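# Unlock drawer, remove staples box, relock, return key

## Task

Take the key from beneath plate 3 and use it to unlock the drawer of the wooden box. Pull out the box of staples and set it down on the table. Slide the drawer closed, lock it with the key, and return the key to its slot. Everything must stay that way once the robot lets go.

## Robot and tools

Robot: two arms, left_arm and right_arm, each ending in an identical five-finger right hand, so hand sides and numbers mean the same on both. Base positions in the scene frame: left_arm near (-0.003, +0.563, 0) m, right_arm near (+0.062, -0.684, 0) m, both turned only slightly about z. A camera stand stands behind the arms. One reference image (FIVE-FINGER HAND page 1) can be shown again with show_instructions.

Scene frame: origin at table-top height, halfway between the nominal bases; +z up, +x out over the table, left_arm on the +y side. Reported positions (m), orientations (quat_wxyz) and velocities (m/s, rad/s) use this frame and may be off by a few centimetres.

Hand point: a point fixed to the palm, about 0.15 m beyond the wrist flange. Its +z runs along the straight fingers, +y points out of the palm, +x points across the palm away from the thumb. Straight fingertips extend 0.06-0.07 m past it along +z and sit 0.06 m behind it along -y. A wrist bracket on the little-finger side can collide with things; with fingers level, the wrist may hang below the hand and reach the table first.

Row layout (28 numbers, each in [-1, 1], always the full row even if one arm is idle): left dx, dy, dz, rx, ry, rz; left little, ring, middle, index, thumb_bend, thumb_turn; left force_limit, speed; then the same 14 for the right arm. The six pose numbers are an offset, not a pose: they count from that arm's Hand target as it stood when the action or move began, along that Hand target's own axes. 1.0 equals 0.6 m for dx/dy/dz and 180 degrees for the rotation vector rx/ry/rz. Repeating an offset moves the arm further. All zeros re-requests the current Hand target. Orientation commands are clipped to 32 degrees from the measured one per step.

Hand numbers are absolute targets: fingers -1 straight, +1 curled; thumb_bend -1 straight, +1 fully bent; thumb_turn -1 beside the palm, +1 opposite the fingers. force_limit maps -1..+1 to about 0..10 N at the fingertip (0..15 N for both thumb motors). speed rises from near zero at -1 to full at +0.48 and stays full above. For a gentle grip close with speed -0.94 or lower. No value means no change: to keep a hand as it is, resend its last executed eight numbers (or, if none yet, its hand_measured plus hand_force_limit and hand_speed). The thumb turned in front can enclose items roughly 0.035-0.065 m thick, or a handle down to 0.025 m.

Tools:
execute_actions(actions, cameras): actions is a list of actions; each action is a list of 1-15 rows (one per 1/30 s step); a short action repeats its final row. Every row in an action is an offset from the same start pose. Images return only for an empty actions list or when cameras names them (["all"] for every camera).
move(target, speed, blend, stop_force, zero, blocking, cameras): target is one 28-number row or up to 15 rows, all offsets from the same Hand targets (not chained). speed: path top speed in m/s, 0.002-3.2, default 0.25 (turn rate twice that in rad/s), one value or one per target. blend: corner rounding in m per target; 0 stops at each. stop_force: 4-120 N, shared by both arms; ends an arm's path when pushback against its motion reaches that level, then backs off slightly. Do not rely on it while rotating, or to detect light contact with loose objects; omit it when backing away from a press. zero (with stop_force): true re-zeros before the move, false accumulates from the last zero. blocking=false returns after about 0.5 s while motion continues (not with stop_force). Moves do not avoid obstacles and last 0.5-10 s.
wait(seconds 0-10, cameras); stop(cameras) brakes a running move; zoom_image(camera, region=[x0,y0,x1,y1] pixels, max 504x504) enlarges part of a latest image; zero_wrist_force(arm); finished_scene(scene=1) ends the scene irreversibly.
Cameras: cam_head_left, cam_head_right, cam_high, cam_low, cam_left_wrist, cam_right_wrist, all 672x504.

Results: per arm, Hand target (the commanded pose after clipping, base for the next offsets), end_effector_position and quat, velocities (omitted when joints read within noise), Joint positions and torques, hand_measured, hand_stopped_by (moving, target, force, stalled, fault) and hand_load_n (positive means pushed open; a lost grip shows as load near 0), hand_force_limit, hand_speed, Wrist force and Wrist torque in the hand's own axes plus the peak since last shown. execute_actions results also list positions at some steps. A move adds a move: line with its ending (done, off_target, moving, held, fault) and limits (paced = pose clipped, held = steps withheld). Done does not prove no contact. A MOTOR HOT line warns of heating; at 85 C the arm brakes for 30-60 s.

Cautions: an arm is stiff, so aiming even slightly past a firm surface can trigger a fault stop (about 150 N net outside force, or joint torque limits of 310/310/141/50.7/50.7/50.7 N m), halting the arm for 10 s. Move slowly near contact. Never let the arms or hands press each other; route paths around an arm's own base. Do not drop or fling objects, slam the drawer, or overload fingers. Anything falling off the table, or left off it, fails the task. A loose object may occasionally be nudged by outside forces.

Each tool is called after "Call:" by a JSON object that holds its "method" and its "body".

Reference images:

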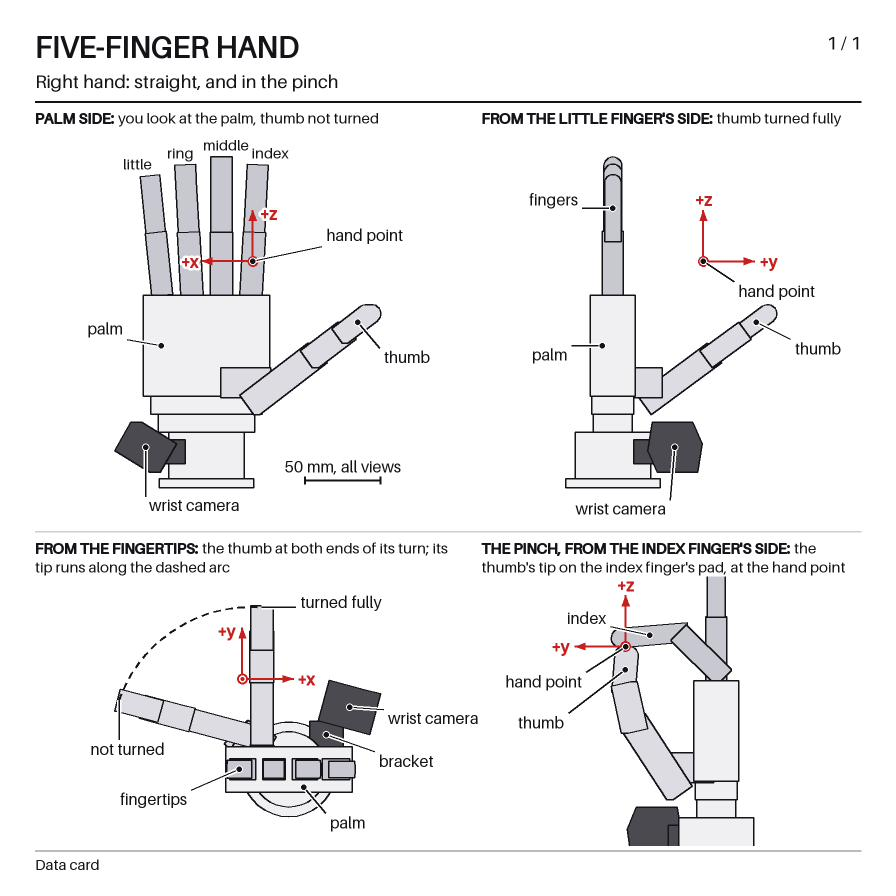

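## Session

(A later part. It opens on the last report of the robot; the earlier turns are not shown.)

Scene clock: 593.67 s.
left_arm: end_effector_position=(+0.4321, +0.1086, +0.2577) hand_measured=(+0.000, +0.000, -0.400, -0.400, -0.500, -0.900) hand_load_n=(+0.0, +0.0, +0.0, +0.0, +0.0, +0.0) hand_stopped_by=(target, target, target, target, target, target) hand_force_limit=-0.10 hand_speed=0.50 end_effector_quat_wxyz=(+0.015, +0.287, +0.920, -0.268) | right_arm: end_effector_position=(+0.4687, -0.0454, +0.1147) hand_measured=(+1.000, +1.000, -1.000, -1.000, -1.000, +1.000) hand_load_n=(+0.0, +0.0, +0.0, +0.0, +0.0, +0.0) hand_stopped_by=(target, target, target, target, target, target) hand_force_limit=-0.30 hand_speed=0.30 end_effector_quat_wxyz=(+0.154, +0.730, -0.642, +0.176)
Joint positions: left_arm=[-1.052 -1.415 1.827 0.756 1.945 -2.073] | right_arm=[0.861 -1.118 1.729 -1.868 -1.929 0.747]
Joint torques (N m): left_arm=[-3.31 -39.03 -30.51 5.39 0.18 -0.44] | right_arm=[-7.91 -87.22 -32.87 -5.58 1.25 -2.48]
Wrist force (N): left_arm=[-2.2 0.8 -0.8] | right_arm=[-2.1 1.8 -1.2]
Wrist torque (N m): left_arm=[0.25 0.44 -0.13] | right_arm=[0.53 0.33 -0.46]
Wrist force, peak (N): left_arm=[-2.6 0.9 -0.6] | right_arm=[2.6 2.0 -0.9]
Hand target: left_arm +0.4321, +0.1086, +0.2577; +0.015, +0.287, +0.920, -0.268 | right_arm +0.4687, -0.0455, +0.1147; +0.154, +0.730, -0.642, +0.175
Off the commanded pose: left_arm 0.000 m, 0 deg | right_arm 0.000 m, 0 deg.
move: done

Call:
{"method": "move", "body": {"target": [0,0,0,0,0,0,0,0,-0.4,-0.4,-0.5,-0.9,-0.1,0.5,-0.00463,0,0.00092,0,0.01667,0,1,1,-1,-1,-1,1,-0.3,0.3], "speed": 0.03}}

Call:
{"method": "move", "body": {"target": [0,0,0,0,0,0,0,0,-0.4,-0.4,-0.5,-0.9,-0.1,0.5,-0.00463,0,0.00092,0,0.01667,0,1,1,-1,-1,-1,1,-0.3,0.3], "speed": 0.03, "cameras": ["cam_left_wrist"]}}

Call:
{"method": "zoom_image", "body": {"camera": "cam_left_wrist", "region": [270, 220, 400, 320]}}

Scene clock: 595.07 s.
left_arm: end_effector_position=(+0.4321, +0.1086, +0.2577) hand_measured=(+0.000, +0.000, -0.400, -0.400, -0.500, -0.900) hand_load_n=(+0.0, +0.5, +0.0, +0.0, +0.0, -0.5) hand_stopped_by=(target, target, target, target, target, target) hand_force_limit=-0.10 hand_speed=0.50 end_effector_quat_wxyz=(+0.015, +0.287, +0.920, -0.268) | right_arm: end_effector_position=(+0.4684, -0.0432, +0.1129) hand_measured=(+1.000, +1.000, -1.000, -1.000, -1.000, +1.000) hand_load_n=(+0.0, +0.0, +0.0, -0.5, +0.0, +0.0) hand_stopped_by=(target, target, target, target, target, target) hand_force_limit=-0.30 hand_speed=0.30 end_effector_quat_wxyz=(+0.171, +0.725, -0.638, +0.195)
Joint positions: left_arm=[-1.052 -1.415 1.827 0.756 1.945 -2.073] | right_arm=[0.875 -1.097 1.7 -1.816 -1.963 0.775]
Joint torques (N m): left_arm=[-4.01 -39.16 -30.33 5.24 0.17 -0.51] | right_arm=[-8.62 -92.72 -31.75 -5.42 1.03 -2.33]
Wrist force (N): left_arm=[-1.7 0.8 -0.6] | right_arm=[-2.3 2.3 -1.4]
Wrist torque (N m): left_arm=[0.24 0.36 -0.09] | right_arm=[0.50 0.36 -0.44]
Wrist force, peak (N): left_arm=[-2.3 0.8 -1.0] | right_arm=[-2.9 2.1 -1.4]
Hand target: left_arm +0.4321, +0.1086, +0.2577; +0.015, +0.287, +0.920, -0.268 | right_arm +0.4684, -0.0433, +0.1129; +0.171, +0.726, -0.638, +0.195
Off the commanded pose: left_arm 0.000 m, 0 deg | right_arm 0.000 m, 0 deg.
move: done

Scene clock: 595.70 s.
left_arm: end_effector_position=(+0.4321, +0.1086, +0.2577) hand_measured=(+0.000, +0.000, -0.400, -0.400, -0.500, -0.900) hand_load_n=(+0.0, +0.0, +0.0, +0.0, +0.0, +0.0) hand_stopped_by=(target, target, target, target, target, target) hand_force_limit=-0.10 hand_speed=0.50 end_effector_quat_wxyz=(+0.015, +0.287, +0.920, -0.268) | right_arm: end_effector_position=(+0.4683, -0.0426, +0.1123) hand_measured=(+1.000, +1.000, -1.000, -1.000, -1.000, +1.000) hand_load_n=(+0.0, +0.0, +0.0, +0.0, +0.0, +0.0) hand_stopped_by=(target, target, target, target, target, target) hand_force_limit=-0.30 hand_speed=0.30 end_effector_quat_wxyz=(+0.177, +0.724, -0.636, +0.201)
Joint positions: left_arm=[-1.052 -1.415 1.827 0.756 1.945 -2.073] | right_arm=[0.879 -1.09 1.691 -1.798 -1.974 0.785]
Joint torques (N m): left_arm=[-3.48 -38.72 -30.28 5.46 0.1 -0.3] | right_arm=[0.75 -78.96 -46.21 -4.12 -1.5 1.09]
Wrist force (N): left_arm=[-1.8 0.9 -0.5] | right_arm=[-1.7 1.5 -2.1]
Wrist torque (N m): left_arm=[0.25 0.37 -0.09] | right_arm=[0.53 0.34 -0.40]
Wrist force, peak (N): left_arm=[-2.1 0.8 -1.0] | right_arm=[-2.6 2.2 -1.6]
Hand target: left_arm +0.4321, +0.1086, +0.2577; +0.015, +0.287, +0.920, -0.268 | right_arm +0.4683, -0.0426, +0.1123; +0.177, +0.724, -0.636, +0.201 (not the last commanded pose)
Off the commanded pose: left_arm 0.000 m, 0 deg | right_arm 0.002 m, 2 deg.
move: held (right_arm; a check stopped the path); limits=held
pose unreachable (right arm): on one or more control steps of this call, first in action 0 (counted from 0), this arm could not follow its commanded pose, so it was not sent that pose on those steps. It may still have moved: this result reports where it is.
cause: moving toward the commanded pose would bring a part of the arm too close to another arm (a part of this arm just beyond joint 5 (wrist 2) and a part of the left arm just beyond its joint 6 (wrist 3), where that arm would come to rest).
Images, in order (width x height): cam_left_wrist 672x504.

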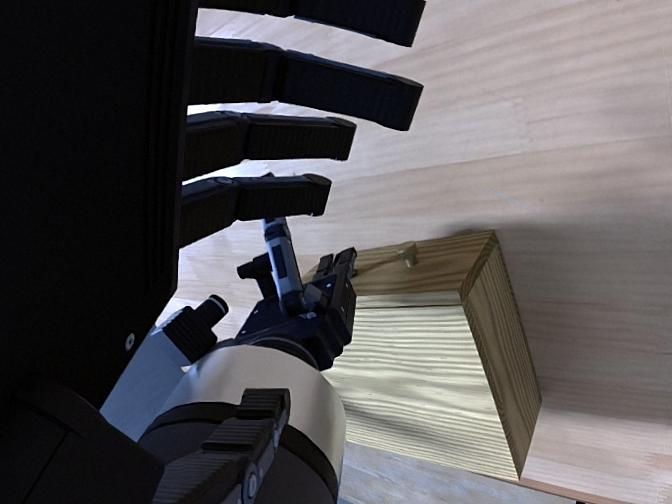

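Scaled by 3.877 from the camera's 672x504 image, which has a finer 960x720 frame.

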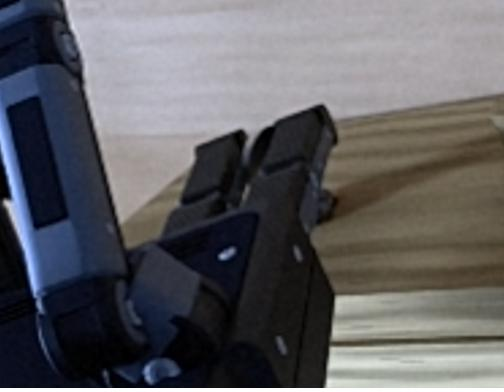

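Call:
{"method": "move", "body": {"target": [0,0,-0.2,0,0,0,0,0,-0.4,-0.4,-0.5,-0.9,-0.1,0.5,0,0,0,0,0,0,1,1,-1,-1,-1,1,-0.3,0.3], "speed": 0.15, "cameras": ["cam_left_wrist"]}}

Call:
{"method": "zoom_image", "body": {"camera": "cam_left_wrist", "region": [270, 220, 400, 320]}}

Scene clock: 596.97 s.
left_arm: end_effector_position=(+0.4321, +0.1090, +0.2582) hand_measured=(+0.000, +0.000, -0.400, -0.400, -0.500, -0.900) hand_load_n=(+0.0, +0.0, +0.0, +0.0, +0.0, +0.0) hand_stopped_by=(target, target, target, target, target, target) hand_force_limit=-0.10 hand_speed=0.50 end_effector_quat_wxyz=(+0.015, +0.287, +0.920, -0.267) | right_arm: end_effector_position=(+0.4683, -0.0426, +0.1123) hand_measured=(+1.000, +1.000, -1.000, -1.000, -1.000, +1.000) hand_load_n=(+0.0, +0.0, +0.0, +0.0, +0.0, +0.0) hand_stopped_by=(target, target, target, target, target, target) hand_force_limit=-0.30 hand_speed=0.30 end_effector_quat_wxyz=(+0.177, +0.724, -0.636, +0.201)
Joint positions: left_arm=[-1.051 -1.416 1.827 0.757 1.945 -2.072] | right_arm=[0.879 -1.09 1.691 -1.799 -1.974 0.785]
Joint torques (N m): left_arm=[1.25 -45.96 -34.13 1.68 1.21 -0.21] | right_arm=[-6.73 -95.82 -28.25 -5.13 -0.11 -2.82]
Wrist force (N): left_arm=[-2.2 1.0 -0.6] | right_arm=[-1.6 2.0 -1.9]
Wrist torque (N m): left_arm=[0.26 0.43 -0.14] | right_arm=[0.59 0.34 -0.39]
Wrist force, peak (N): left_arm=[-2.0 0.6 -2.4] | right_arm=[-2.2 2.0 -2.4]
Hand target: left_arm +0.4321, +0.1090, +0.2582; +0.015, +0.287, +0.920, -0.267 (not the last commanded pose) | right_arm +0.4683, -0.0426, +0.1123; +0.177, +0.724, -0.636, +0.201
Off the commanded pose: left_arm 0.119 m, 0 deg | right_arm 0.000 m, 0 deg.
move: held (left_arm; a check stopped the path); limits=held
pose unreachable (left arm): on one or more control steps of this call, first in action 0 (counted from 0), this arm could not follow its commanded pose, so it was not sent that pose on those steps. It may still have moved: this result reports where it is.
cause: moving toward the commanded pose would bring a part of the arm too close to another arm (a part of this arm just beyond joint 6 (wrist 3) and a part of the right arm just beyond its joint 5 (wrist 2), 4 mm apart when this arm was first held).
Images, in order (width x height): cam_left_wrist 672x504.

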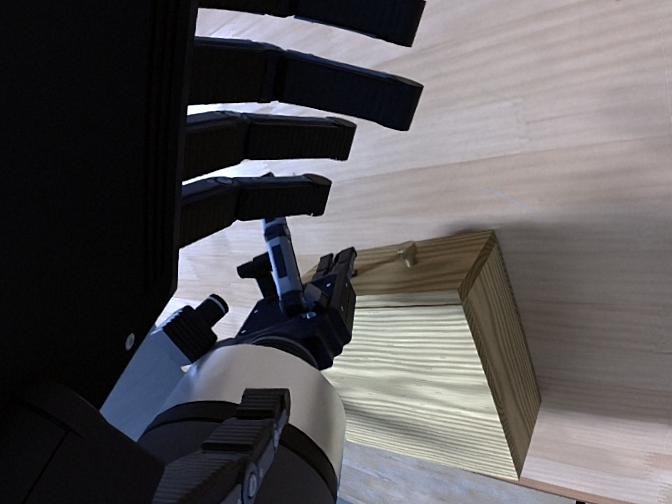

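Scaled by 3.877 from the camera's 672x504 image, which has a finer 960x720 frame.

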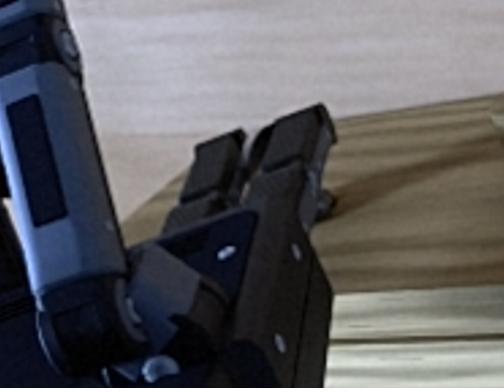

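Call:
{"method": "move", "body": {"target": [0.128,0.088,-0.077,0,0,0,0,0,-0.4,-0.4,-0.5,-0.9,-0.1,0.5,0,0,0,0,0,0,1,1,-1,-1,-1,1,-0.3,0.3], "speed": 0.15, "cameras": ["cam_left_wrist"]}}

Scene clock: 598.40 s.
left_arm: end_effector_position=(+0.4021, +0.2087, +0.2583) hand_measured=(+0.000, +0.000, -0.400, -0.400, -0.500, -0.900) hand_load_n=(+0.0, +0.5, +0.0, +0.0, +0.0, +0.0) hand_stopped_by=(target, target, target, target, target, target) hand_force_limit=-0.10 hand_speed=0.50 end_effector_quat_wxyz=(+0.015, +0.287, +0.920, -0.267) | right_arm: end_effector_position=(+0.4683, -0.0426, +0.1123) hand_measured=(+1.000, +1.000, -1.000, -1.000, -1.000, +1.000) hand_load_n=(+0.0, +0.0, +0.0, +0.5, +0.0, +0.0) hand_stopped_by=(target, target, target, target, target, target) hand_force_limit=-0.30 hand_speed=0.30 end_effector_quat_wxyz=(+0.177, +0.724, -0.636, +0.201)
Joint positions: left_arm=[-0.989 -1.553 1.983 0.762 1.969 -2.01] | right_arm=[0.879 -1.09 1.691 -1.799 -1.974 0.785]
Joint torques (N m): left_arm=[-11.52 -24.56 -43.36 1.59 -1.1 -2.63] | right_arm=[-6.89 -96.43 -23.36 -5.18 0.15 -2.68]
Wrist force (N): left_arm=[-2.0 0.5 -1.1] | right_arm=[-1.6 1.7 -2.2]
Wrist torque (N m): left_arm=[0.25 0.42 -0.05] | right_arm=[0.59 0.34 -0.39]
Wrist force, peak (N): left_arm=[-3.5 0.0 -0.2] | right_arm=[-2.0 1.6 -2.6]
Hand target: left_arm +0.4021, +0.2086, +0.2583; +0.015, +0.287, +0.920, -0.267 | right_arm +0.4683, -0.0426, +0.1123; +0.177, +0.724, -0.636, +0.201
Off the commanded pose: left_arm 0.000 m, 0 deg | right_arm 0.000 m, 0 deg.
move: done
Images, in order (width x height): cam_left_wrist 672x504.

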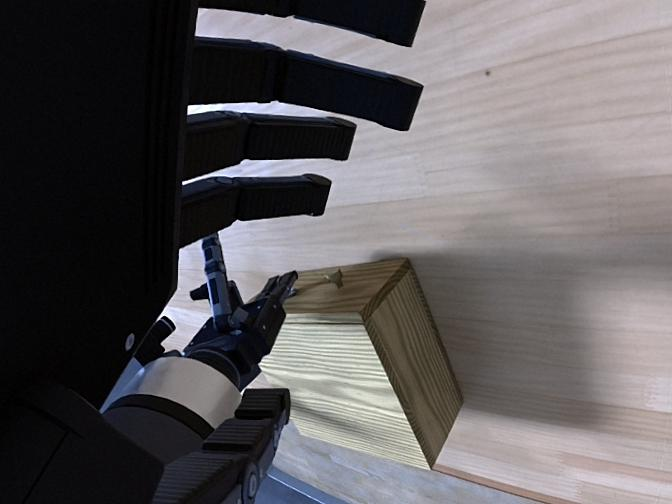

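Call:
{"method": "zoom_image", "body": {"camera": "cam_left_wrist", "region": [240, 250, 340, 330]}}

Scaled by 5.040 from the camera's 672x504 image, which has a finer 960x720 frame.

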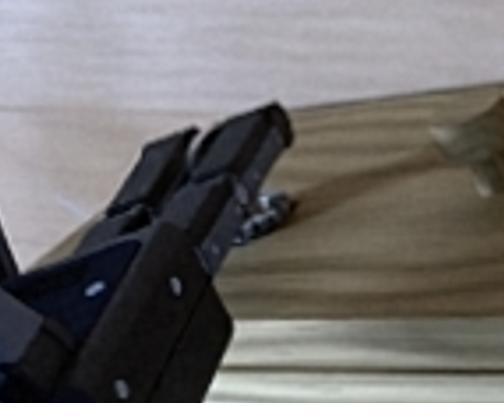

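Call:
{"method": "move", "body": {"target": [0,0,0,0,0,0,0,0,-0.4,-0.4,-0.5,-0.9,-0.1,0.5,-0.00463,0,0.00092,0,0.01667,0,1,1,-1,-1,-1,1,-0.3,0.3], "speed": 0.03}}

Call:
{"method": "move", "body": {"target": [0,0,0,0,0,0,0,0,-0.4,-0.4,-0.5,-0.9,-0.1,0.5,-0.00463,0,0.00092,0,0.01667,0,1,1,-1,-1,-1,1,-0.3,0.3], "speed": 0.03, "cameras": ["cam_left_wrist"]}}

Call:
{"method": "zoom_image", "body": {"camera": "cam_left_wrist", "region": [240, 250, 340, 330]}}

Scene clock: 600.27 s.
left_arm: end_effector_position=(+0.4021, +0.2086, +0.2583) hand_measured=(+0.000, +0.000, -0.400, -0.400, -0.500, -0.900) hand_load_n=(+0.0, +0.0, +0.0, +0.0, +0.0, +0.0) hand_stopped_by=(target, target, target, target, target, target) hand_force_limit=-0.10 hand_speed=0.50 end_effector_quat_wxyz=(+0.015, +0.287, +0.920, -0.267) | right_arm: end_effector_position=(+0.4681, -0.0404, +0.1104) hand_measured=(+1.000, +1.000, -1.000, -1.000, -1.000, +1.000) hand_load_n=(+0.0, +0.0, -0.5, -0.5, +0.0, +0.0) hand_stopped_by=(target, target, target, target, target, target) hand_force_limit=-0.30 hand_speed=0.30 end_effector_quat_wxyz=(+0.193, +0.718, -0.631, +0.220) end_effector_velocity=(+0.001, +0.001, +0.001) end_effector_angular_velocity=(+0.006, -0.003, -0.001)
Joint positions: left_arm=[-0.989 -1.553 1.983 0.762 1.969 -2.01] | right_arm=[0.892 -1.068 1.662 -1.745 -2.005 0.815]
Joint velocities: left_arm=[within noise] | right_arm=[-0.001 -0.002 0 -0.005 0.002 -0.001]
Joint torques (N m): left_arm=[-11.02 -22.31 -31.46 -1.48 -1.83 -2.57] | right_arm=[-7.24 -94.04 -31.22 -5.24 0.6 -2.68]
Wrist force (N): left_arm=[-2.0 0.5 -0.8] | right_arm=[-1.4 2.6 -3.6]
Wrist torque (N m): left_arm=[0.22 0.41 -0.02] | right_arm=[0.56 0.21 -0.35]
Wrist force, peak (N): left_arm=[-2.5 0.4 -1.1] | right_arm=[-1.9 2.5 -3.6]
Hand target: left_arm +0.4021, +0.2086, +0.2583; +0.015, +0.287, +0.920, -0.267 | right_arm +0.4680, -0.0405, +0.1104; +0.193, +0.718, -0.631, +0.220
Off the commanded pose: left_arm 0.000 m, 0 deg | right_arm 0.000 m, 0 deg.
move: done

Scene clock: 601.40 s.
left_arm: end_effector_position=(+0.4021, +0.2086, +0.2583) hand_measured=(+0.000, +0.000, -0.400, -0.400, -0.500, -0.900) hand_load_n=(+0.0, +0.0, +0.0, +0.0, +0.0, +0.0) hand_stopped_by=(target, target, target, target, target, target) hand_force_limit=-0.10 hand_speed=0.50 end_effector_quat_wxyz=(+0.015, +0.287, +0.920, -0.267) | right_arm: end_effector_position=(+0.4678, -0.0385, +0.1084) hand_measured=(+1.000, +1.000, -1.000, -1.000, -1.000, +1.000) hand_load_n=(+0.0, +0.0, -0.5, +0.0, +0.0, +0.0) hand_stopped_by=(target, target, target, target, target, target) hand_force_limit=-0.30 hand_speed=0.30 end_effector_quat_wxyz=(+0.210, +0.712, -0.626, +0.239)
Joint positions: left_arm=[-0.989 -1.553 1.983 0.762 1.969 -2.01] | right_arm=[0.904 -1.045 1.632 -1.69 -2.036 0.845]
Joint torques (N m): left_arm=[-11.32 -23.08 -28.65 -1.39 -1.69 -2.69] | right_arm=[-4.4 -91.98 -29.88 -5.1 0.89 -2.29]
Wrist force (N): left_arm=[-1.8 0.8 -0.6] | right_arm=[0.1 2.0 -4.7]
Wrist torque (N m): left_arm=[0.26 0.37 0.01] | right_arm=[0.62 0.16 -0.23]
Wrist force, peak (N): left_arm=[-2.2 0.6 -1.4] | right_arm=[-0.8 2.0 -5.4]
Hand target: left_arm +0.4021, +0.2086, +0.2583; +0.015, +0.287, +0.920, -0.267 | right_arm +0.4678, -0.0385, +0.1084; +0.210, +0.712, -0.626, +0.239
Off the commanded pose: left_arm 0.000 m, 0 deg | right_arm 0.000 m, 0 deg.
move: done
Images, in order (width x height): cam_left_wrist 672x504.

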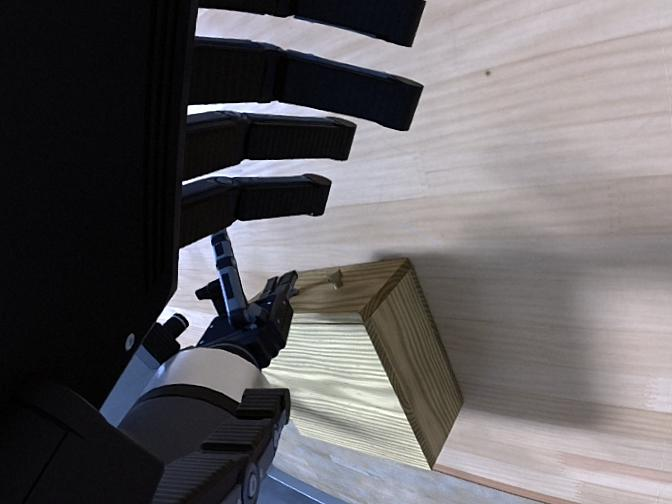

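Scaled by 5.040 from the camera's 672x504 image, which has a finer 960x720 frame.

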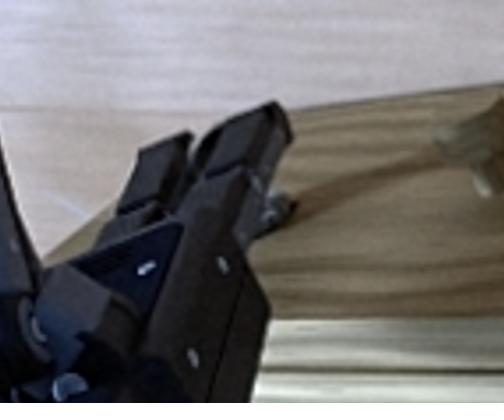

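Call:
{"method": "move", "body": {"target": [0,0,0,0,0,0,0,0,-0.4,-0.4,-0.5,-0.9,-0.1,0.5,-0.00463,0,0.00092,0,0.01667,0,1,1,-1,-1,-1,1,-0.3,0.3], "speed": 0.03}}

Call:
{"method": "wait", "body": {"seconds": 0.3}}

Scene clock: 604.90 s.
left_arm: end_effector_position=(+0.4021, +0.2086, +0.2583) hand_measured=(+0.000, +0.000, -0.400, -0.400, -0.500, -0.900) hand_load_n=(+0.0, +0.0, +0.0, +0.0, +0.0, +0.0) hand_stopped_by=(target, target, target, target, target, target) hand_force_limit=-0.10 hand_speed=0.50 end_effector_quat_wxyz=(+0.015, +0.287, +0.920, -0.267) | right_arm: end_effector_position=(+0.4676, -0.0366, +0.1063) hand_measured=(+1.000, +1.000, -1.000, -1.000, -1.000, +1.000) hand_load_n=(+0.0, +0.0, -1.0, -0.5, +0.0, +0.0) hand_stopped_by=(target, target, target, target, target, target) hand_force_limit=-0.30 hand_speed=0.30 end_effector_quat_wxyz=(+0.226, +0.706, -0.620, +0.257) end_effector_velocity=(+0.000, +0.001, +0.000) end_effector_angular_velocity=(+0.004, -0.001, +0.002)
Joint positions: left_arm=[-0.989 -1.553 1.983 0.762 1.969 -2.01] | right_arm=[0.916 -1.022 1.603 -1.634 -2.064 0.877]
Joint velocities: left_arm=[within noise] | right_arm=[0.001 0 0 -0.005 0.001 -0.002]
Joint torques (N m): left_arm=[-13.26 -23.17 -28.69 -1.48 -1.82 -2.33] | right_arm=[-6.51 -91.48 -28.51 -4.78 0.27 -2.96]
Wrist force (N): left_arm=[-1.9 0.9 -1.0] | right_arm=[1.6 3.5 -6.8]
Wrist torque (N m): left_arm=[0.28 0.41 0.00] | right_arm=[0.75 0.10 -0.09]
Wrist force, peak (N): left_arm=[-2.5 1.0 -0.8] | right_arm=[1.1 2.9 -7.6]
Hand target: left_arm +0.4021, +0.2086, +0.2583; +0.015, +0.287, +0.920, -0.267 | right_arm +0.4675, -0.0367, +0.1063; +0.226, +0.706, -0.620, +0.257
Off the commanded pose: left_arm 0.000 m, 0 deg | right_arm 0.000 m, 0 deg.
move: done

Scene clock: 605.20 s.
left_arm: end_effector_position=(+0.4021, +0.2086, +0.2583) hand_measured=(+0.000, +0.000, -0.400, -0.400, -0.500, -0.900) hand_load_n=(+0.0, +0.0, +0.0, +0.0, +0.0, -0.5) hand_stopped_by=(target, target, target, target, target, target) hand_force_limit=-0.10 hand_speed=0.50 end_effector_quat_wxyz=(+0.015, +0.287, +0.920, -0.267) | right_arm: end_effector_position=(+0.4676, -0.0366, +0.1062) hand_measured=(+1.000, +1.000, -1.000, -1.000, -1.000, +1.000) hand_load_n=(+0.0, +0.0, -1.0, -0.5, +0.0, +0.0) hand_stopped_by=(target, target, target, target, target, target) hand_force_limit=-0.30 hand_speed=0.30 end_effector_quat_wxyz=(+0.226, +0.706, -0.620, +0.257)
Joint positions: left_arm=[-0.989 -1.553 1.983 0.762 1.969 -2.01] | right_arm=[0.916 -1.022 1.603 -1.634 -2.064 0.877]
Joint torques (N m): left_arm=[-11.55 -24.24 -29.36 -1.42 -1.69 -2.61] | right_arm=[-6.75 -100.33 -19.45 -4.81 1.53 -2.92]
Wrist force (N): left_arm=[-2.0 0.6 -1.1] | right_arm=[2.6 3.7 -9.3]
Wrist torque (N m): left_arm=[0.25 0.42 -0.02] | right_arm=[0.89 0.32 0.00]
Wrist force, peak (N): left_arm=[-2.4 0.8 -0.9] | right_arm=[2.6 3.7 -9.3]
Hand target: left_arm +0.4021, +0.2086, +0.2583; +0.015, +0.287, +0.920, -0.267 | right_arm +0.4675, -0.0367, +0.1063; +0.226, +0.706, -0.620, +0.257
Off the commanded pose: left_arm 0.000 m, 0 deg | right_arm 0.000 m, 0 deg.
wait: 0.30 s; at rest by 0.17 s

Call:
{"method": "wait", "body": {"seconds": 0.05, "cameras": ["cam_right_wrist","cam_head_right","cam_head_left"]}}

Call:
{"method": "zoom_image", "body": {"camera": "cam_right_wrist", "region": [160, 20, 360, 180]}}

Call:
{"method": "zoom_image", "body": {"camera": "cam_head_right", "region": [325, 275, 375, 315]}}

Scene clock: 610.00 s.
left_arm: end_effector_position=(+0.4021, +0.2086, +0.2583) hand_measured=(+0.000, +0.000, -0.400, -0.400, -0.500, -0.900) hand_load_n=(+0.0, +0.0, +0.0, +0.0, +0.0, +0.0) hand_stopped_by=(target, target, target, target, target, target) hand_force_limit=-0.10 hand_speed=0.50 end_effector_quat_wxyz=(+0.015, +0.287, +0.920, -0.267) | right_arm: end_effector_position=(+0.4675, -0.0367, +0.1063) hand_measured=(+1.000, +1.000, -1.000, -1.000, -1.000, +1.000) hand_load_n=(+0.0, +0.0, -1.0, -0.5, +0.0, +0.0) hand_stopped_by=(target, target, target, target, target, target) hand_force_limit=-0.30 hand_speed=0.30 end_effector_quat_wxyz=(+0.226, +0.706, -0.620, +0.257)
Joint positions: left_arm=[-0.989 -1.553 1.983 0.762 1.969 -2.01] | right_arm=[0.916 -1.022 1.603 -1.634 -2.064 0.877]
Joint torques (N m): left_arm=[-10.91 -23.39 -30.02 -1.58 -1.78 -2.56] | right_arm=[-6.97 -99.1 -19.49 -1.81 1.3 -3.04]
Wrist force (N): left_arm=[-2.3 0.9 -0.7] | right_arm=[1.9 3.0 -9.1]
Wrist torque (N m): left_arm=[0.28 0.44 -0.03] | right_arm=[0.91 0.22 -0.05]
Wrist force, peak (N): left_arm=[-2.3 1.1 -1.1] | right_arm=[3.1 3.6 -9.6]
Hand target: left_arm +0.4021, +0.2086, +0.2583; +0.015, +0.287, +0.920, -0.267 | right_arm +0.4675, -0.0367, +0.1063; +0.226, +0.706, -0.620, +0.257
Off the commanded pose: left_arm 0.000 m, 0 deg | right_arm 0.000 m, 0 deg.
wait: 0.07 s; at rest from the start
Images, in order (width x height): cam_head_left 672x504, cam_head_right 672x504, cam_right_wrist 672x504.

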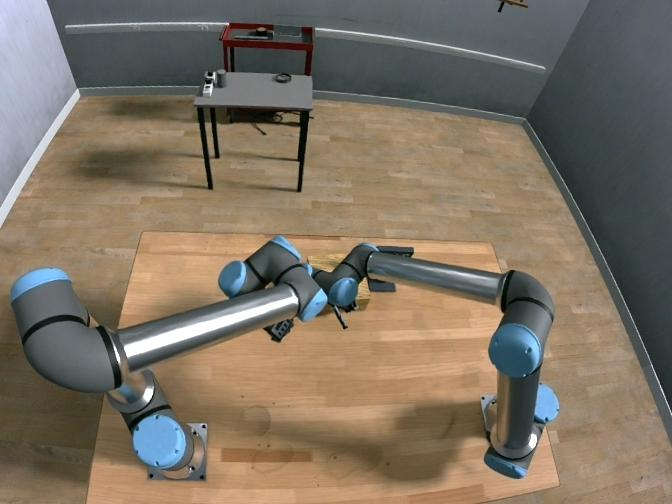

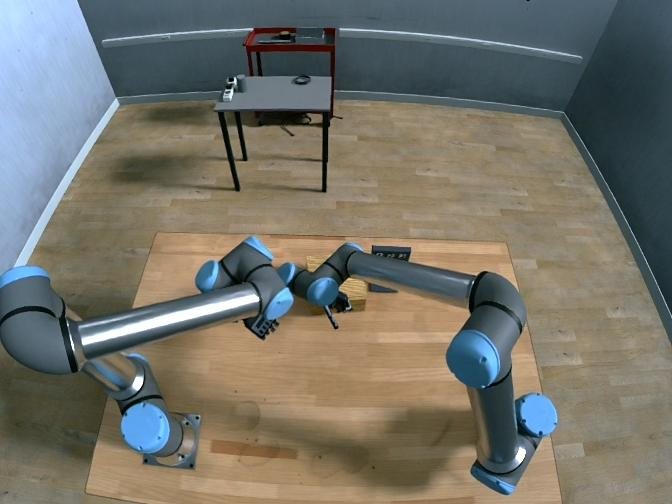

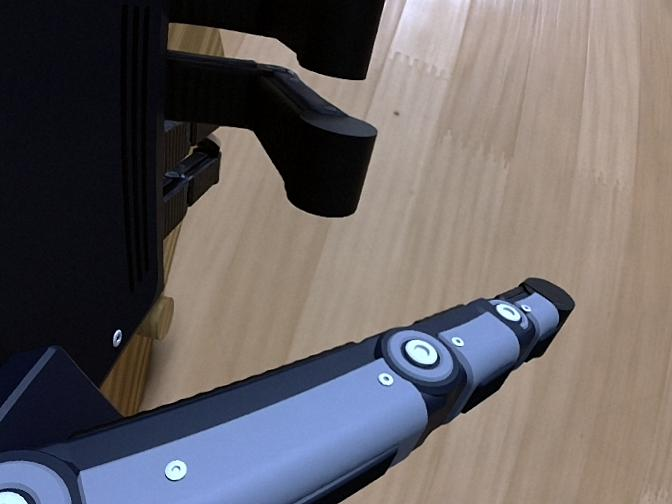

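Scaled by 2.520 from the camera's 672x504 image, which has a finer 960x720 frame.

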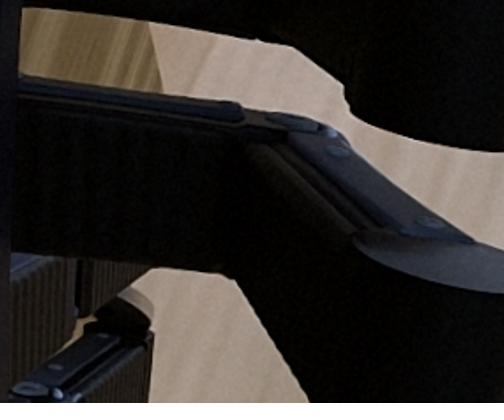

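Scaled by 10.080.

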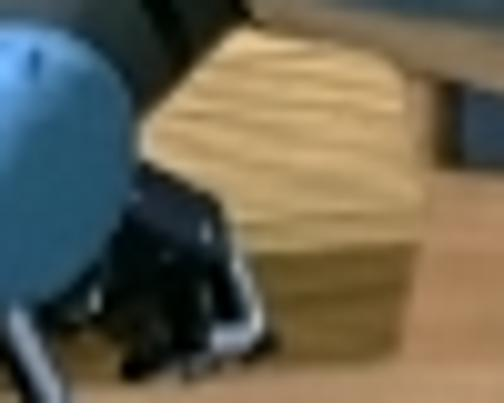

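Call:
{"method": "zoom_image", "body": {"camera": "cam_right_wrist", "region": [160, 115, 240, 215]}}

Scaled by 5.040 from the camera's 672x504 image, which has a finer 960x720 frame.

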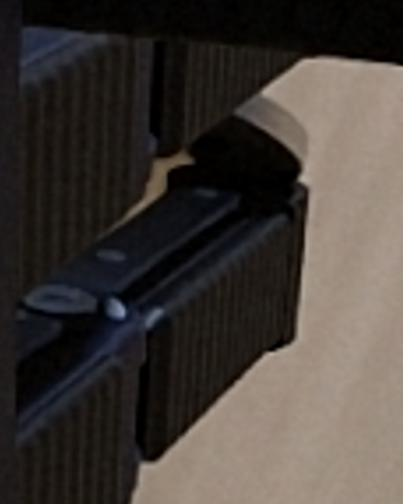

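Call:
{"method": "move", "body": {"target": [[0,0,0,0,0,0,0,0,-0.4,-0.4,-0.5,-0.9,-0.1,0.5,0.0313,0,0.0001,0,-0.1111,0,1,1,-1,-1,-1,1,-0.3,0.3],[0,0,0,0,0,0,0,0,-0.4,-0.4,-0.5,-0.9,-0.1,0.5,0.0256,0,0.0158,0,-0.1111,0,1,1,-1,-1,-1,1,-0.3,0.3]], "speed": 0.06, "cameras": ["cam_left_wrist","cam_right_wrist"]}}

Call:
{"method": "zoom_image", "body": {"camera": "cam_right_wrist", "region": [160, 115, 240, 215]}}

Call:
{"method": "zoom_image", "body": {"camera": "cam_left_wrist", "region": [240, 250, 340, 330]}}

Scene clock: 615.87 s.
left_arm: end_effector_position=(+0.4021, +0.2086, +0.2583) hand_measured=(+0.000, +0.000, -0.400, -0.400, -0.500, -0.900) hand_load_n=(+0.0, +0.0, +0.0, +0.0, +0.0, +0.0) hand_stopped_by=(target, target, target, target, target, target) hand_force_limit=-0.10 hand_speed=0.50 end_effector_quat_wxyz=(+0.015, +0.287, +0.920, -0.267) | right_arm: end_effector_position=(+0.4698, -0.0546, +0.1086) hand_measured=(+1.000, +1.000, -1.000, -1.000, -1.000, +1.000) hand_load_n=(+0.0, +0.0, +0.0, +0.0, +0.0, +0.0) hand_stopped_by=(target, target, target, target, target, target) hand_force_limit=-0.30 hand_speed=0.30 end_effector_quat_wxyz=(+0.115, +0.740, -0.650, +0.131)
Joint positions: left_arm=[-0.989 -1.553 1.983 0.762 1.969 -2.01] | right_arm=[0.823 -1.157 1.806 -2.002 -1.847 0.682]
Joint torques (N m): left_arm=[-11.77 -23.13 -29.25 -1.41 -1.6 -2.49] | right_arm=[3.66 -91.15 -50.21 -2.21 -2.42 1.43]
Wrist force (N): left_arm=[-2.3 0.6 -0.6] | right_arm=[-1.8 1.8 -1.5]
Wrist torque (N m): left_arm=[0.22 0.45 -0.03] | right_arm=[0.61 0.29 -0.30]
Wrist force, peak (N): left_arm=[-2.5 0.7 -1.2] | right_arm=[2.6 4.2 -14.1]
Hand target: left_arm +0.4021, +0.2086, +0.2583; +0.015, +0.287, +0.920, -0.267 | right_arm +0.4698, -0.0544, +0.1089; +0.115, +0.740, -0.650, +0.131
Off the commanded pose: left_arm 0.000 m, 0 deg | right_arm 0.000 m, 0 deg.
move: done
Images, in order (width x height): cam_left_wrist 672x504, cam_right_wrist 672x504.

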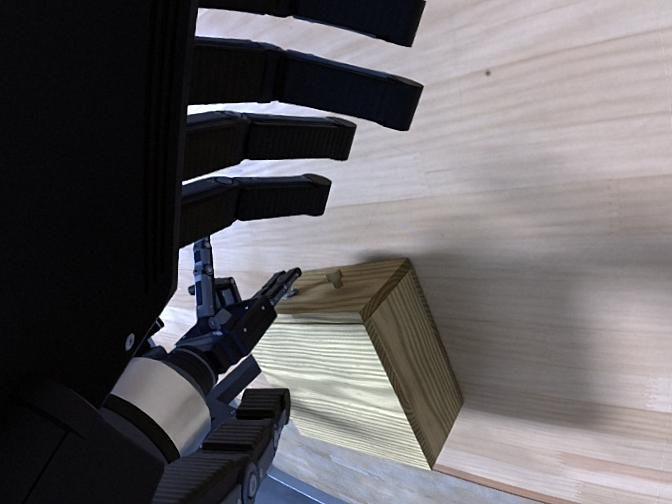

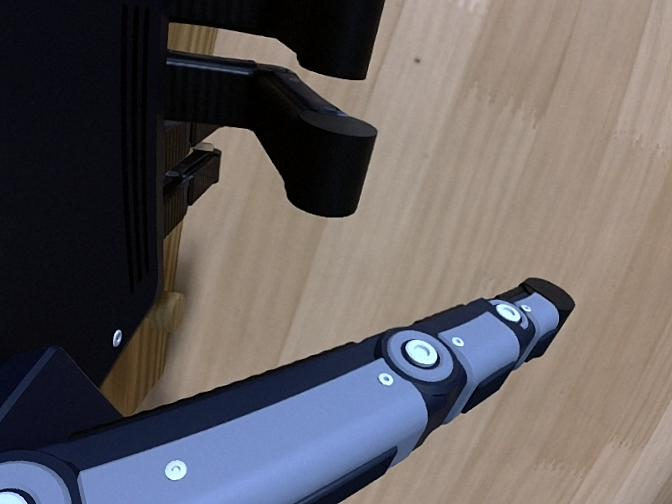

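Scaled by 5.040 from the camera's 672x504 image, which has a finer 960x720 frame.

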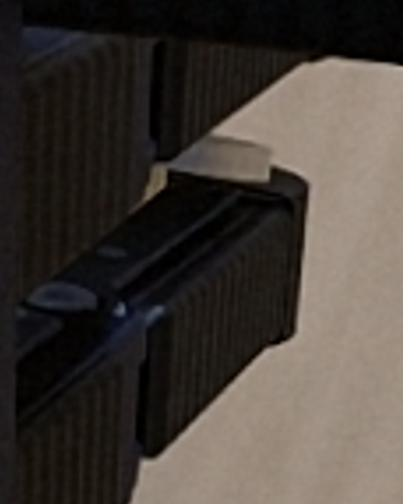

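Scaled by 5.040 from the camera's 672x504 image, which has a finer 960x720 frame.

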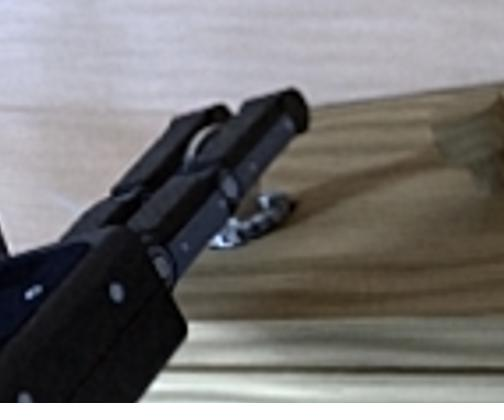

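Call:
{"method": "move", "body": {"target": [0,0,0,0,0,0,0,0,-0.4,-0.4,-0.5,-0.9,-0.1,0.5,0,0,0.02,0,0,0,1,1,-1,-1,-1,1,-0.3,0.3], "speed": 0.05, "stop_force": 5, "cameras": ["cam_left_wrist","cam_right_wrist"]}}

Call:
{"method": "zoom_image", "body": {"camera": "cam_right_wrist", "region": [160, 115, 240, 215]}}

Call:
{"method": "zoom_image", "body": {"camera": "cam_left_wrist", "region": [240, 250, 340, 330]}}

Scene clock: 623.17 s.
left_arm: end_effector_position=(+0.4021, +0.2086, +0.2583) hand_measured=(+0.000, +0.000, -0.400, -0.400, -0.500, -0.900) hand_load_n=(+0.0, +0.0, +0.0, +0.0, +0.0, +0.0) hand_stopped_by=(target, target, target, target, target, target) hand_force_limit=-0.10 hand_speed=0.50 end_effector_quat_wxyz=(+0.015, +0.287, +0.920, -0.267) | right_arm: end_effector_position=(+0.4704, -0.0585, +0.0976) hand_measured=(+1.000, +1.000, -1.000, -1.000, -1.000, +1.000) hand_load_n=(+0.0, +0.0, +0.0, +0.0, +0.0, +0.0) hand_stopped_by=(target, target, target, target, target, target) hand_force_limit=-0.30 hand_speed=0.30 end_effector_quat_wxyz=(+0.115, +0.740, -0.650, +0.131)
Joint positions: left_arm=[-0.989 -1.553 1.983 0.762 1.969 -2.01] | right_arm=[0.819 -1.15 1.82 -2.024 -1.848 0.678]
Joint torques (N m): left_arm=[-12.28 -22.89 -29.64 -1.51 -1.65 -2.59] | right_arm=[5.93 -91.89 -49.86 -1.86 -0.49 2.49]
Wrist force (N): left_arm=[-2.1 0.8 -1.1] | right_arm=[-2.1 1.7 -1.5]
Wrist torque (N m): left_arm=[0.28 0.44 -0.02] | right_arm=[0.60 0.33 -0.31]
Wrist force, peak (N): left_arm=[-2.2 0.9 -1.4] | right_arm=[-2.1 1.7 -2.3]
Hand target: left_arm +0.4021, +0.2086, +0.2583; +0.015, +0.287, +0.920, -0.267 | right_arm +0.4704, -0.0585, +0.0976; +0.115, +0.740, -0.650, +0.131
Off the commanded pose: left_arm 0.000 m, 0 deg | right_arm 0.000 m, 0 deg.
move: done
Images, in order (width x height): cam_left_wrist 672x504, cam_right_wrist 672x504.

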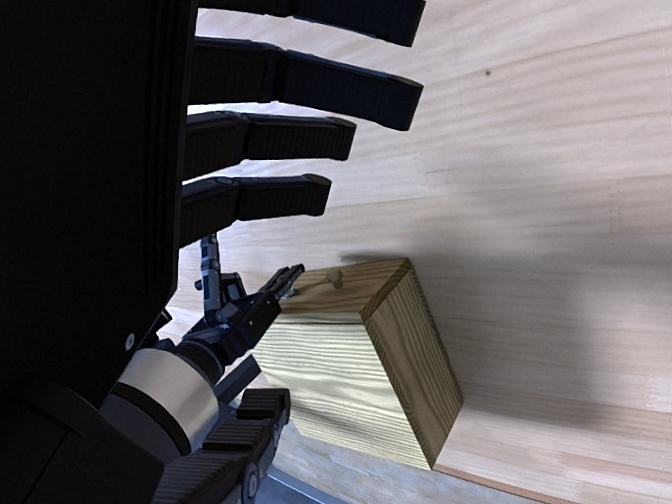

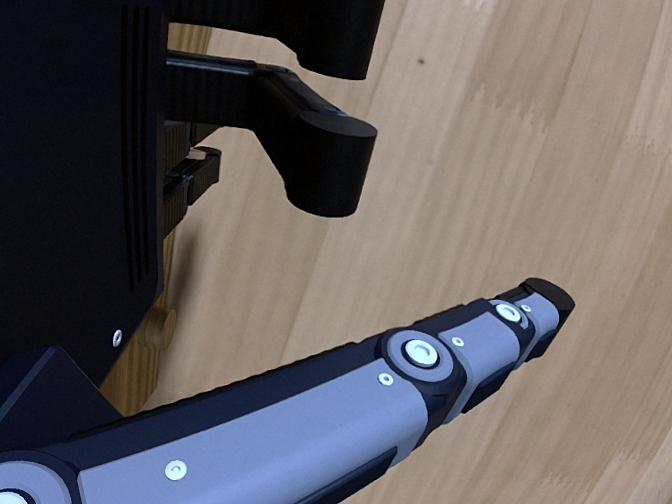

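Scaled by 5.040 from the camera's 672x504 image, which has a finer 960x720 frame.

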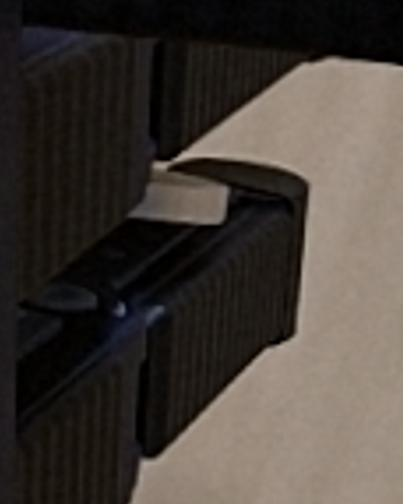

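Scaled by 5.040 from the camera's 672x504 image, which has a finer 960x720 frame.

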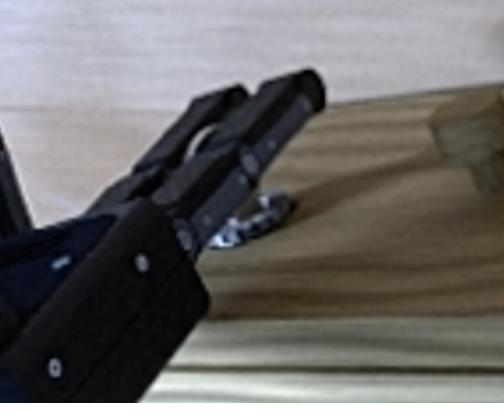

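Call:
{"method": "move", "body": {"target": [0,0,0,0,0,0,0,0,-0.4,-0.4,-0.5,-0.9,-0.1,0.5,-0.0089,0,0.00207,0,0.0333,0,1,1,-1,-1,-1,1,-0.3,0.3], "speed": 0.03, "cameras": ["cam_right_wrist"]}}

Call:
{"method": "zoom_image", "body": {"camera": "cam_right_wrist", "region": [160, 115, 240, 215]}}

Scene clock: 625.90 s.
left_arm: end_effector_position=(+0.4021, +0.2086, +0.2583) hand_measured=(+0.000, +0.000, -0.400, -0.400, -0.500, -0.900) hand_load_n=(+0.0, +0.0, +0.0, +0.0, +0.0, +0.0) hand_stopped_by=(target, target, target, target, target, target) hand_force_limit=-0.10 hand_speed=0.50 end_effector_quat_wxyz=(+0.015, +0.287, +0.920, -0.267) | right_arm: end_effector_position=(+0.4698, -0.0538, +0.0946) hand_measured=(+1.000, +1.000, -1.000, -1.000, -1.000, +1.000) hand_load_n=(+0.0, +0.0, -0.5, +0.0, +0.0, +0.0) hand_stopped_by=(target, target, target, target, target, target) hand_force_limit=-0.30 hand_speed=0.30 end_effector_quat_wxyz=(+0.149, +0.732, -0.643, +0.169)
Joint positions: left_arm=[-0.989 -1.553 1.983 0.762 1.969 -2.01] | right_arm=[0.85 -1.112 1.764 -1.925 -1.92 0.731]
Joint torques (N m): left_arm=[-10.27 -23.66 -28.89 -1.29 -1.69 -2.79] | right_arm=[-3.54 -83.45 -33.11 -8.15 2.93 -2.32]
Wrist force (N): left_arm=[-2.0 0.8 -0.8] | right_arm=[9.0 4.1 -1.4]
Wrist torque (N m): left_arm=[0.27 0.41 -0.01] | right_arm=[0.50 0.68 0.27]
Wrist force, peak (N): left_arm=[-2.7 0.7 -1.1] | right_arm=[9.0 4.1 -1.4]
Hand target: left_arm +0.4021, +0.2086, +0.2583; +0.015, +0.287, +0.920, -0.267 | right_arm +0.4698, -0.0539, +0.0946; +0.149, +0.732, -0.643, +0.169
Off the commanded pose: left_arm 0.000 m, 0 deg | right_arm 0.000 m, 0 deg.
move: done
Images, in order (width x height): cam_right_wrist 672x504.

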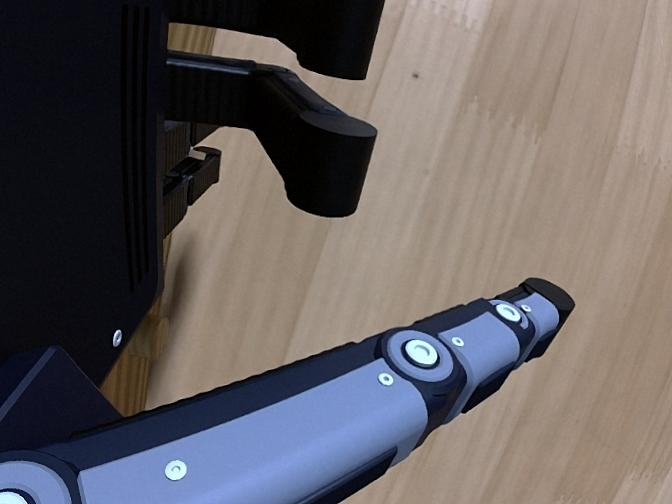

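Scaled by 5.040 from the camera's 672x504 image, which has a finer 960x720 frame.

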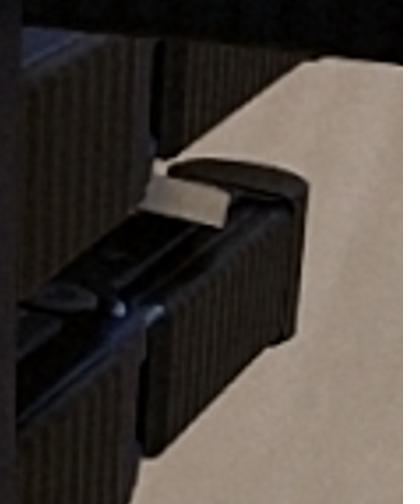

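Call:
{"method": "move", "body": {"target": [0,0,0,0,0,0,0,0,-0.4,-0.4,-0.5,-0.9,-0.1,0.5,0.002,0,0,0,0,0,1,1,-1,-1,-1,1,-0.3,0.3], "speed": 0.03}}

Scene clock: 627.03 s.
left_arm: end_effector_position=(+0.4021, +0.2086, +0.2583) hand_measured=(+0.000, +0.000, -0.400, -0.400, -0.500, -0.900) hand_load_n=(+0.0, +0.0, +0.0, +0.0, +0.0, +0.0) hand_stopped_by=(target, target, target, target, target, target) hand_force_limit=-0.10 hand_speed=0.50 end_effector_quat_wxyz=(+0.015, +0.287, +0.920, -0.267) | right_arm: end_effector_position=(+0.4699, -0.0550, +0.0951) hand_measured=(+1.000, +1.000, -1.000, -1.000, -1.000, +1.000) hand_load_n=(+0.0, +0.0, +0.0, +0.0, +0.0, +0.0) hand_stopped_by=(target, target, target, target, target, target) hand_force_limit=-0.30 hand_speed=0.30 end_effector_quat_wxyz=(+0.149, +0.732, -0.643, +0.169)
Joint positions: left_arm=[-0.989 -1.553 1.983 0.762 1.969 -2.01] | right_arm=[0.848 -1.114 1.766 -1.926 -1.92 0.729]
Joint torques (N m): left_arm=[-10.93 -23.77 -29.7 -1.71 -1.62 -2.68] | right_arm=[-10.39 -98.5 -26.73 -5.55 -2.97 -2.93]
Wrist force (N): left_arm=[-1.7 0.9 -0.7] | right_arm=[-3.2 1.8 0.7]
Wrist torque (N m): left_arm=[0.27 0.36 0.00] | right_arm=[0.48 0.18 -0.37]
Wrist force, peak (N): left_arm=[-2.3 1.0 -0.9] | right_arm=[8.5 4.9 -1.7]
Hand target: left_arm +0.4021, +0.2086, +0.2583; +0.015, +0.287, +0.920, -0.267 | right_arm +0.4699, -0.0550, +0.0951; +0.149, +0.732, -0.643, +0.169
Off the commanded pose: left_arm 0.000 m, 0 deg | right_arm 0.000 m, 0 deg.
move: done

Call:
{"method": "move", "body": {"target": [0,0,0,0,0,0,0,0,-0.4,-0.4,-0.5,-0.9,-0.1,0.5,-0.00578,0,0.00113,0,0.0222,0,1,1,-1,-1,-1,1,-0.3,0.3], "speed": 0.03}}

Call:
{"method": "move", "body": {"target": [0,0,0,0,0,0,0,0,-0.4,-0.4,-0.5,-0.9,-0.1,0.5,-0.00578,0,0.00113,0,0.0222,0,1,1,-1,-1,-1,1,-0.3,0.3], "speed": 0.03, "cameras": ["cam_right_wrist"]}}

Call:
{"method": "zoom_image", "body": {"camera": "cam_right_wrist", "region": [160, 115, 240, 215]}}

Scene clock: 629.07 s.
left_arm: end_effector_position=(+0.4021, +0.2086, +0.2583) hand_measured=(+0.000, +0.000, -0.400, -0.400, -0.500, -0.900) hand_load_n=(+0.0, +0.0, +0.0, +0.0, +0.0, +0.0) hand_stopped_by=(target, target, target, target, target, target) hand_force_limit=-0.10 hand_speed=0.50 end_effector_quat_wxyz=(+0.015, +0.287, +0.920, -0.267) | right_arm: end_effector_position=(+0.4696, -0.0521, +0.0930) hand_measured=(+1.000, +1.000, -1.000, -1.000, -1.000, +1.000) hand_load_n=(+0.0, +0.0, -1.0, +0.0, +0.0, +0.0) hand_stopped_by=(target, target, target, target, target, target) hand_force_limit=-0.30 hand_speed=0.30 end_effector_quat_wxyz=(+0.171, +0.725, -0.638, +0.195)
Joint positions: left_arm=[-0.989 -1.553 1.983 0.762 1.969 -2.01] | right_arm=[0.867 -1.087 1.728 -1.857 -1.966 0.767]
Joint torques (N m): left_arm=[-11.02 -24.32 -29.66 -1.37 -1.4 -2.45] | right_arm=[-1.97 -84.99 -32.7 -7.78 2.58 -2.3]
Wrist force (N): left_arm=[-1.8 0.5 -0.6] | right_arm=[8.1 4.7 -2.0]
Wrist torque (N m): left_arm=[0.21 0.39 -0.01] | right_arm=[0.59 0.36 0.26]
Wrist force, peak (N): left_arm=[-2.5 0.3 -1.1] | right_arm=[8.1 4.7 -2.0]
Hand target: left_arm +0.4021, +0.2086, +0.2583; +0.015, +0.287, +0.920, -0.267 | right_arm +0.4696, -0.0522, +0.0930; +0.171, +0.725, -0.638, +0.195
Off the commanded pose: left_arm 0.000 m, 0 deg | right_arm 0.000 m, 0 deg.
move: done

Scene clock: 630.50 s.
left_arm: end_effector_position=(+0.4021, +0.2086, +0.2583) hand_measured=(+0.000, +0.000, -0.400, -0.400, -0.500, -0.900) hand_load_n=(+0.0, +0.0, +0.0, +0.0, +0.0, +0.0) hand_stopped_by=(target, target, target, target, target, target) hand_force_limit=-0.10 hand_speed=0.50 end_effector_quat_wxyz=(+0.015, +0.287, +0.920, -0.267) | right_arm: end_effector_position=(+0.4692, -0.0495, +0.0907) hand_measured=(+1.000, +1.000, -1.000, -1.000, -1.000, +1.000) hand_load_n=(+0.0, +0.0, -3.0, +0.0, +0.0, +0.0) hand_stopped_by=(target, target, target, target, target, target) hand_force_limit=-0.30 hand_speed=0.30 end_effector_quat_wxyz=(+0.193, +0.718, -0.631, +0.220)
Joint positions: left_arm=[-0.989 -1.553 1.983 0.762 1.969 -2.01] | right_arm=[0.884 -1.059 1.69 -1.786 -2.008 0.807]
Joint torques (N m): left_arm=[-11.98 -24.25 -29.5 -1.64 -1.64 -2.5] | right_arm=[0.08 -77.57 -33.24 -10.36 4.11 -2.23]
Wrist force (N): left_arm=[-2.0 0.5 -0.8] | right_arm=[24.9 9.8 -6.0]
Wrist torque (N m): left_arm=[0.23 0.40 -0.02] | right_arm=[0.69 0.65 1.41]
Wrist force, peak (N): left_arm=[-2.6 0.7 -0.9] | right_arm=[24.9 9.8 -6.0]
Hand target: left_arm +0.4021, +0.2086, +0.2583; +0.015, +0.287, +0.920, -0.267 | right_arm +0.4692, -0.0496, +0.0907; +0.193, +0.718, -0.631, +0.220
Off the commanded pose: left_arm 0.000 m, 0 deg | right_arm 0.000 m, 0 deg.
move: done
Images, in order (width x height): cam_right_wrist 672x504.

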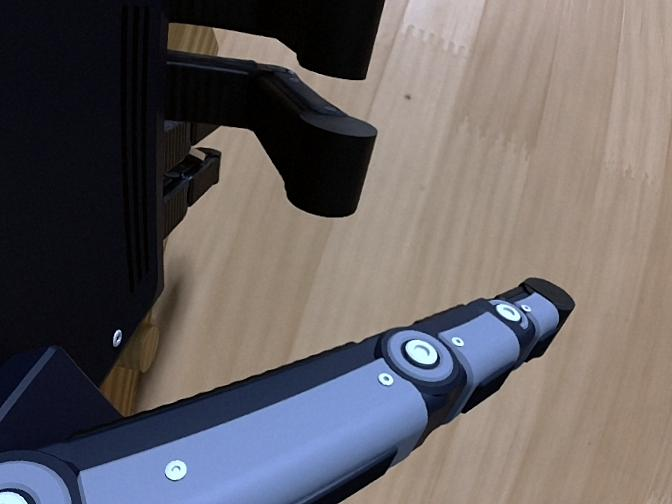

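Scaled by 5.040 from the camera's 672x504 image, which has a finer 960x720 frame.

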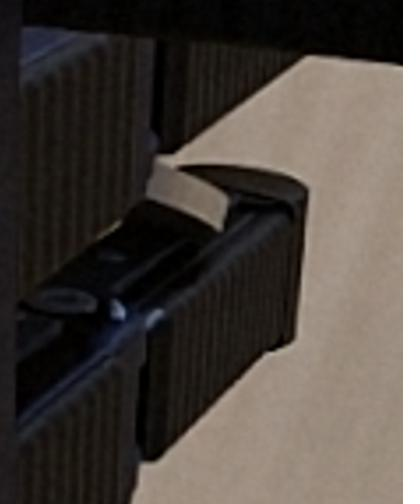

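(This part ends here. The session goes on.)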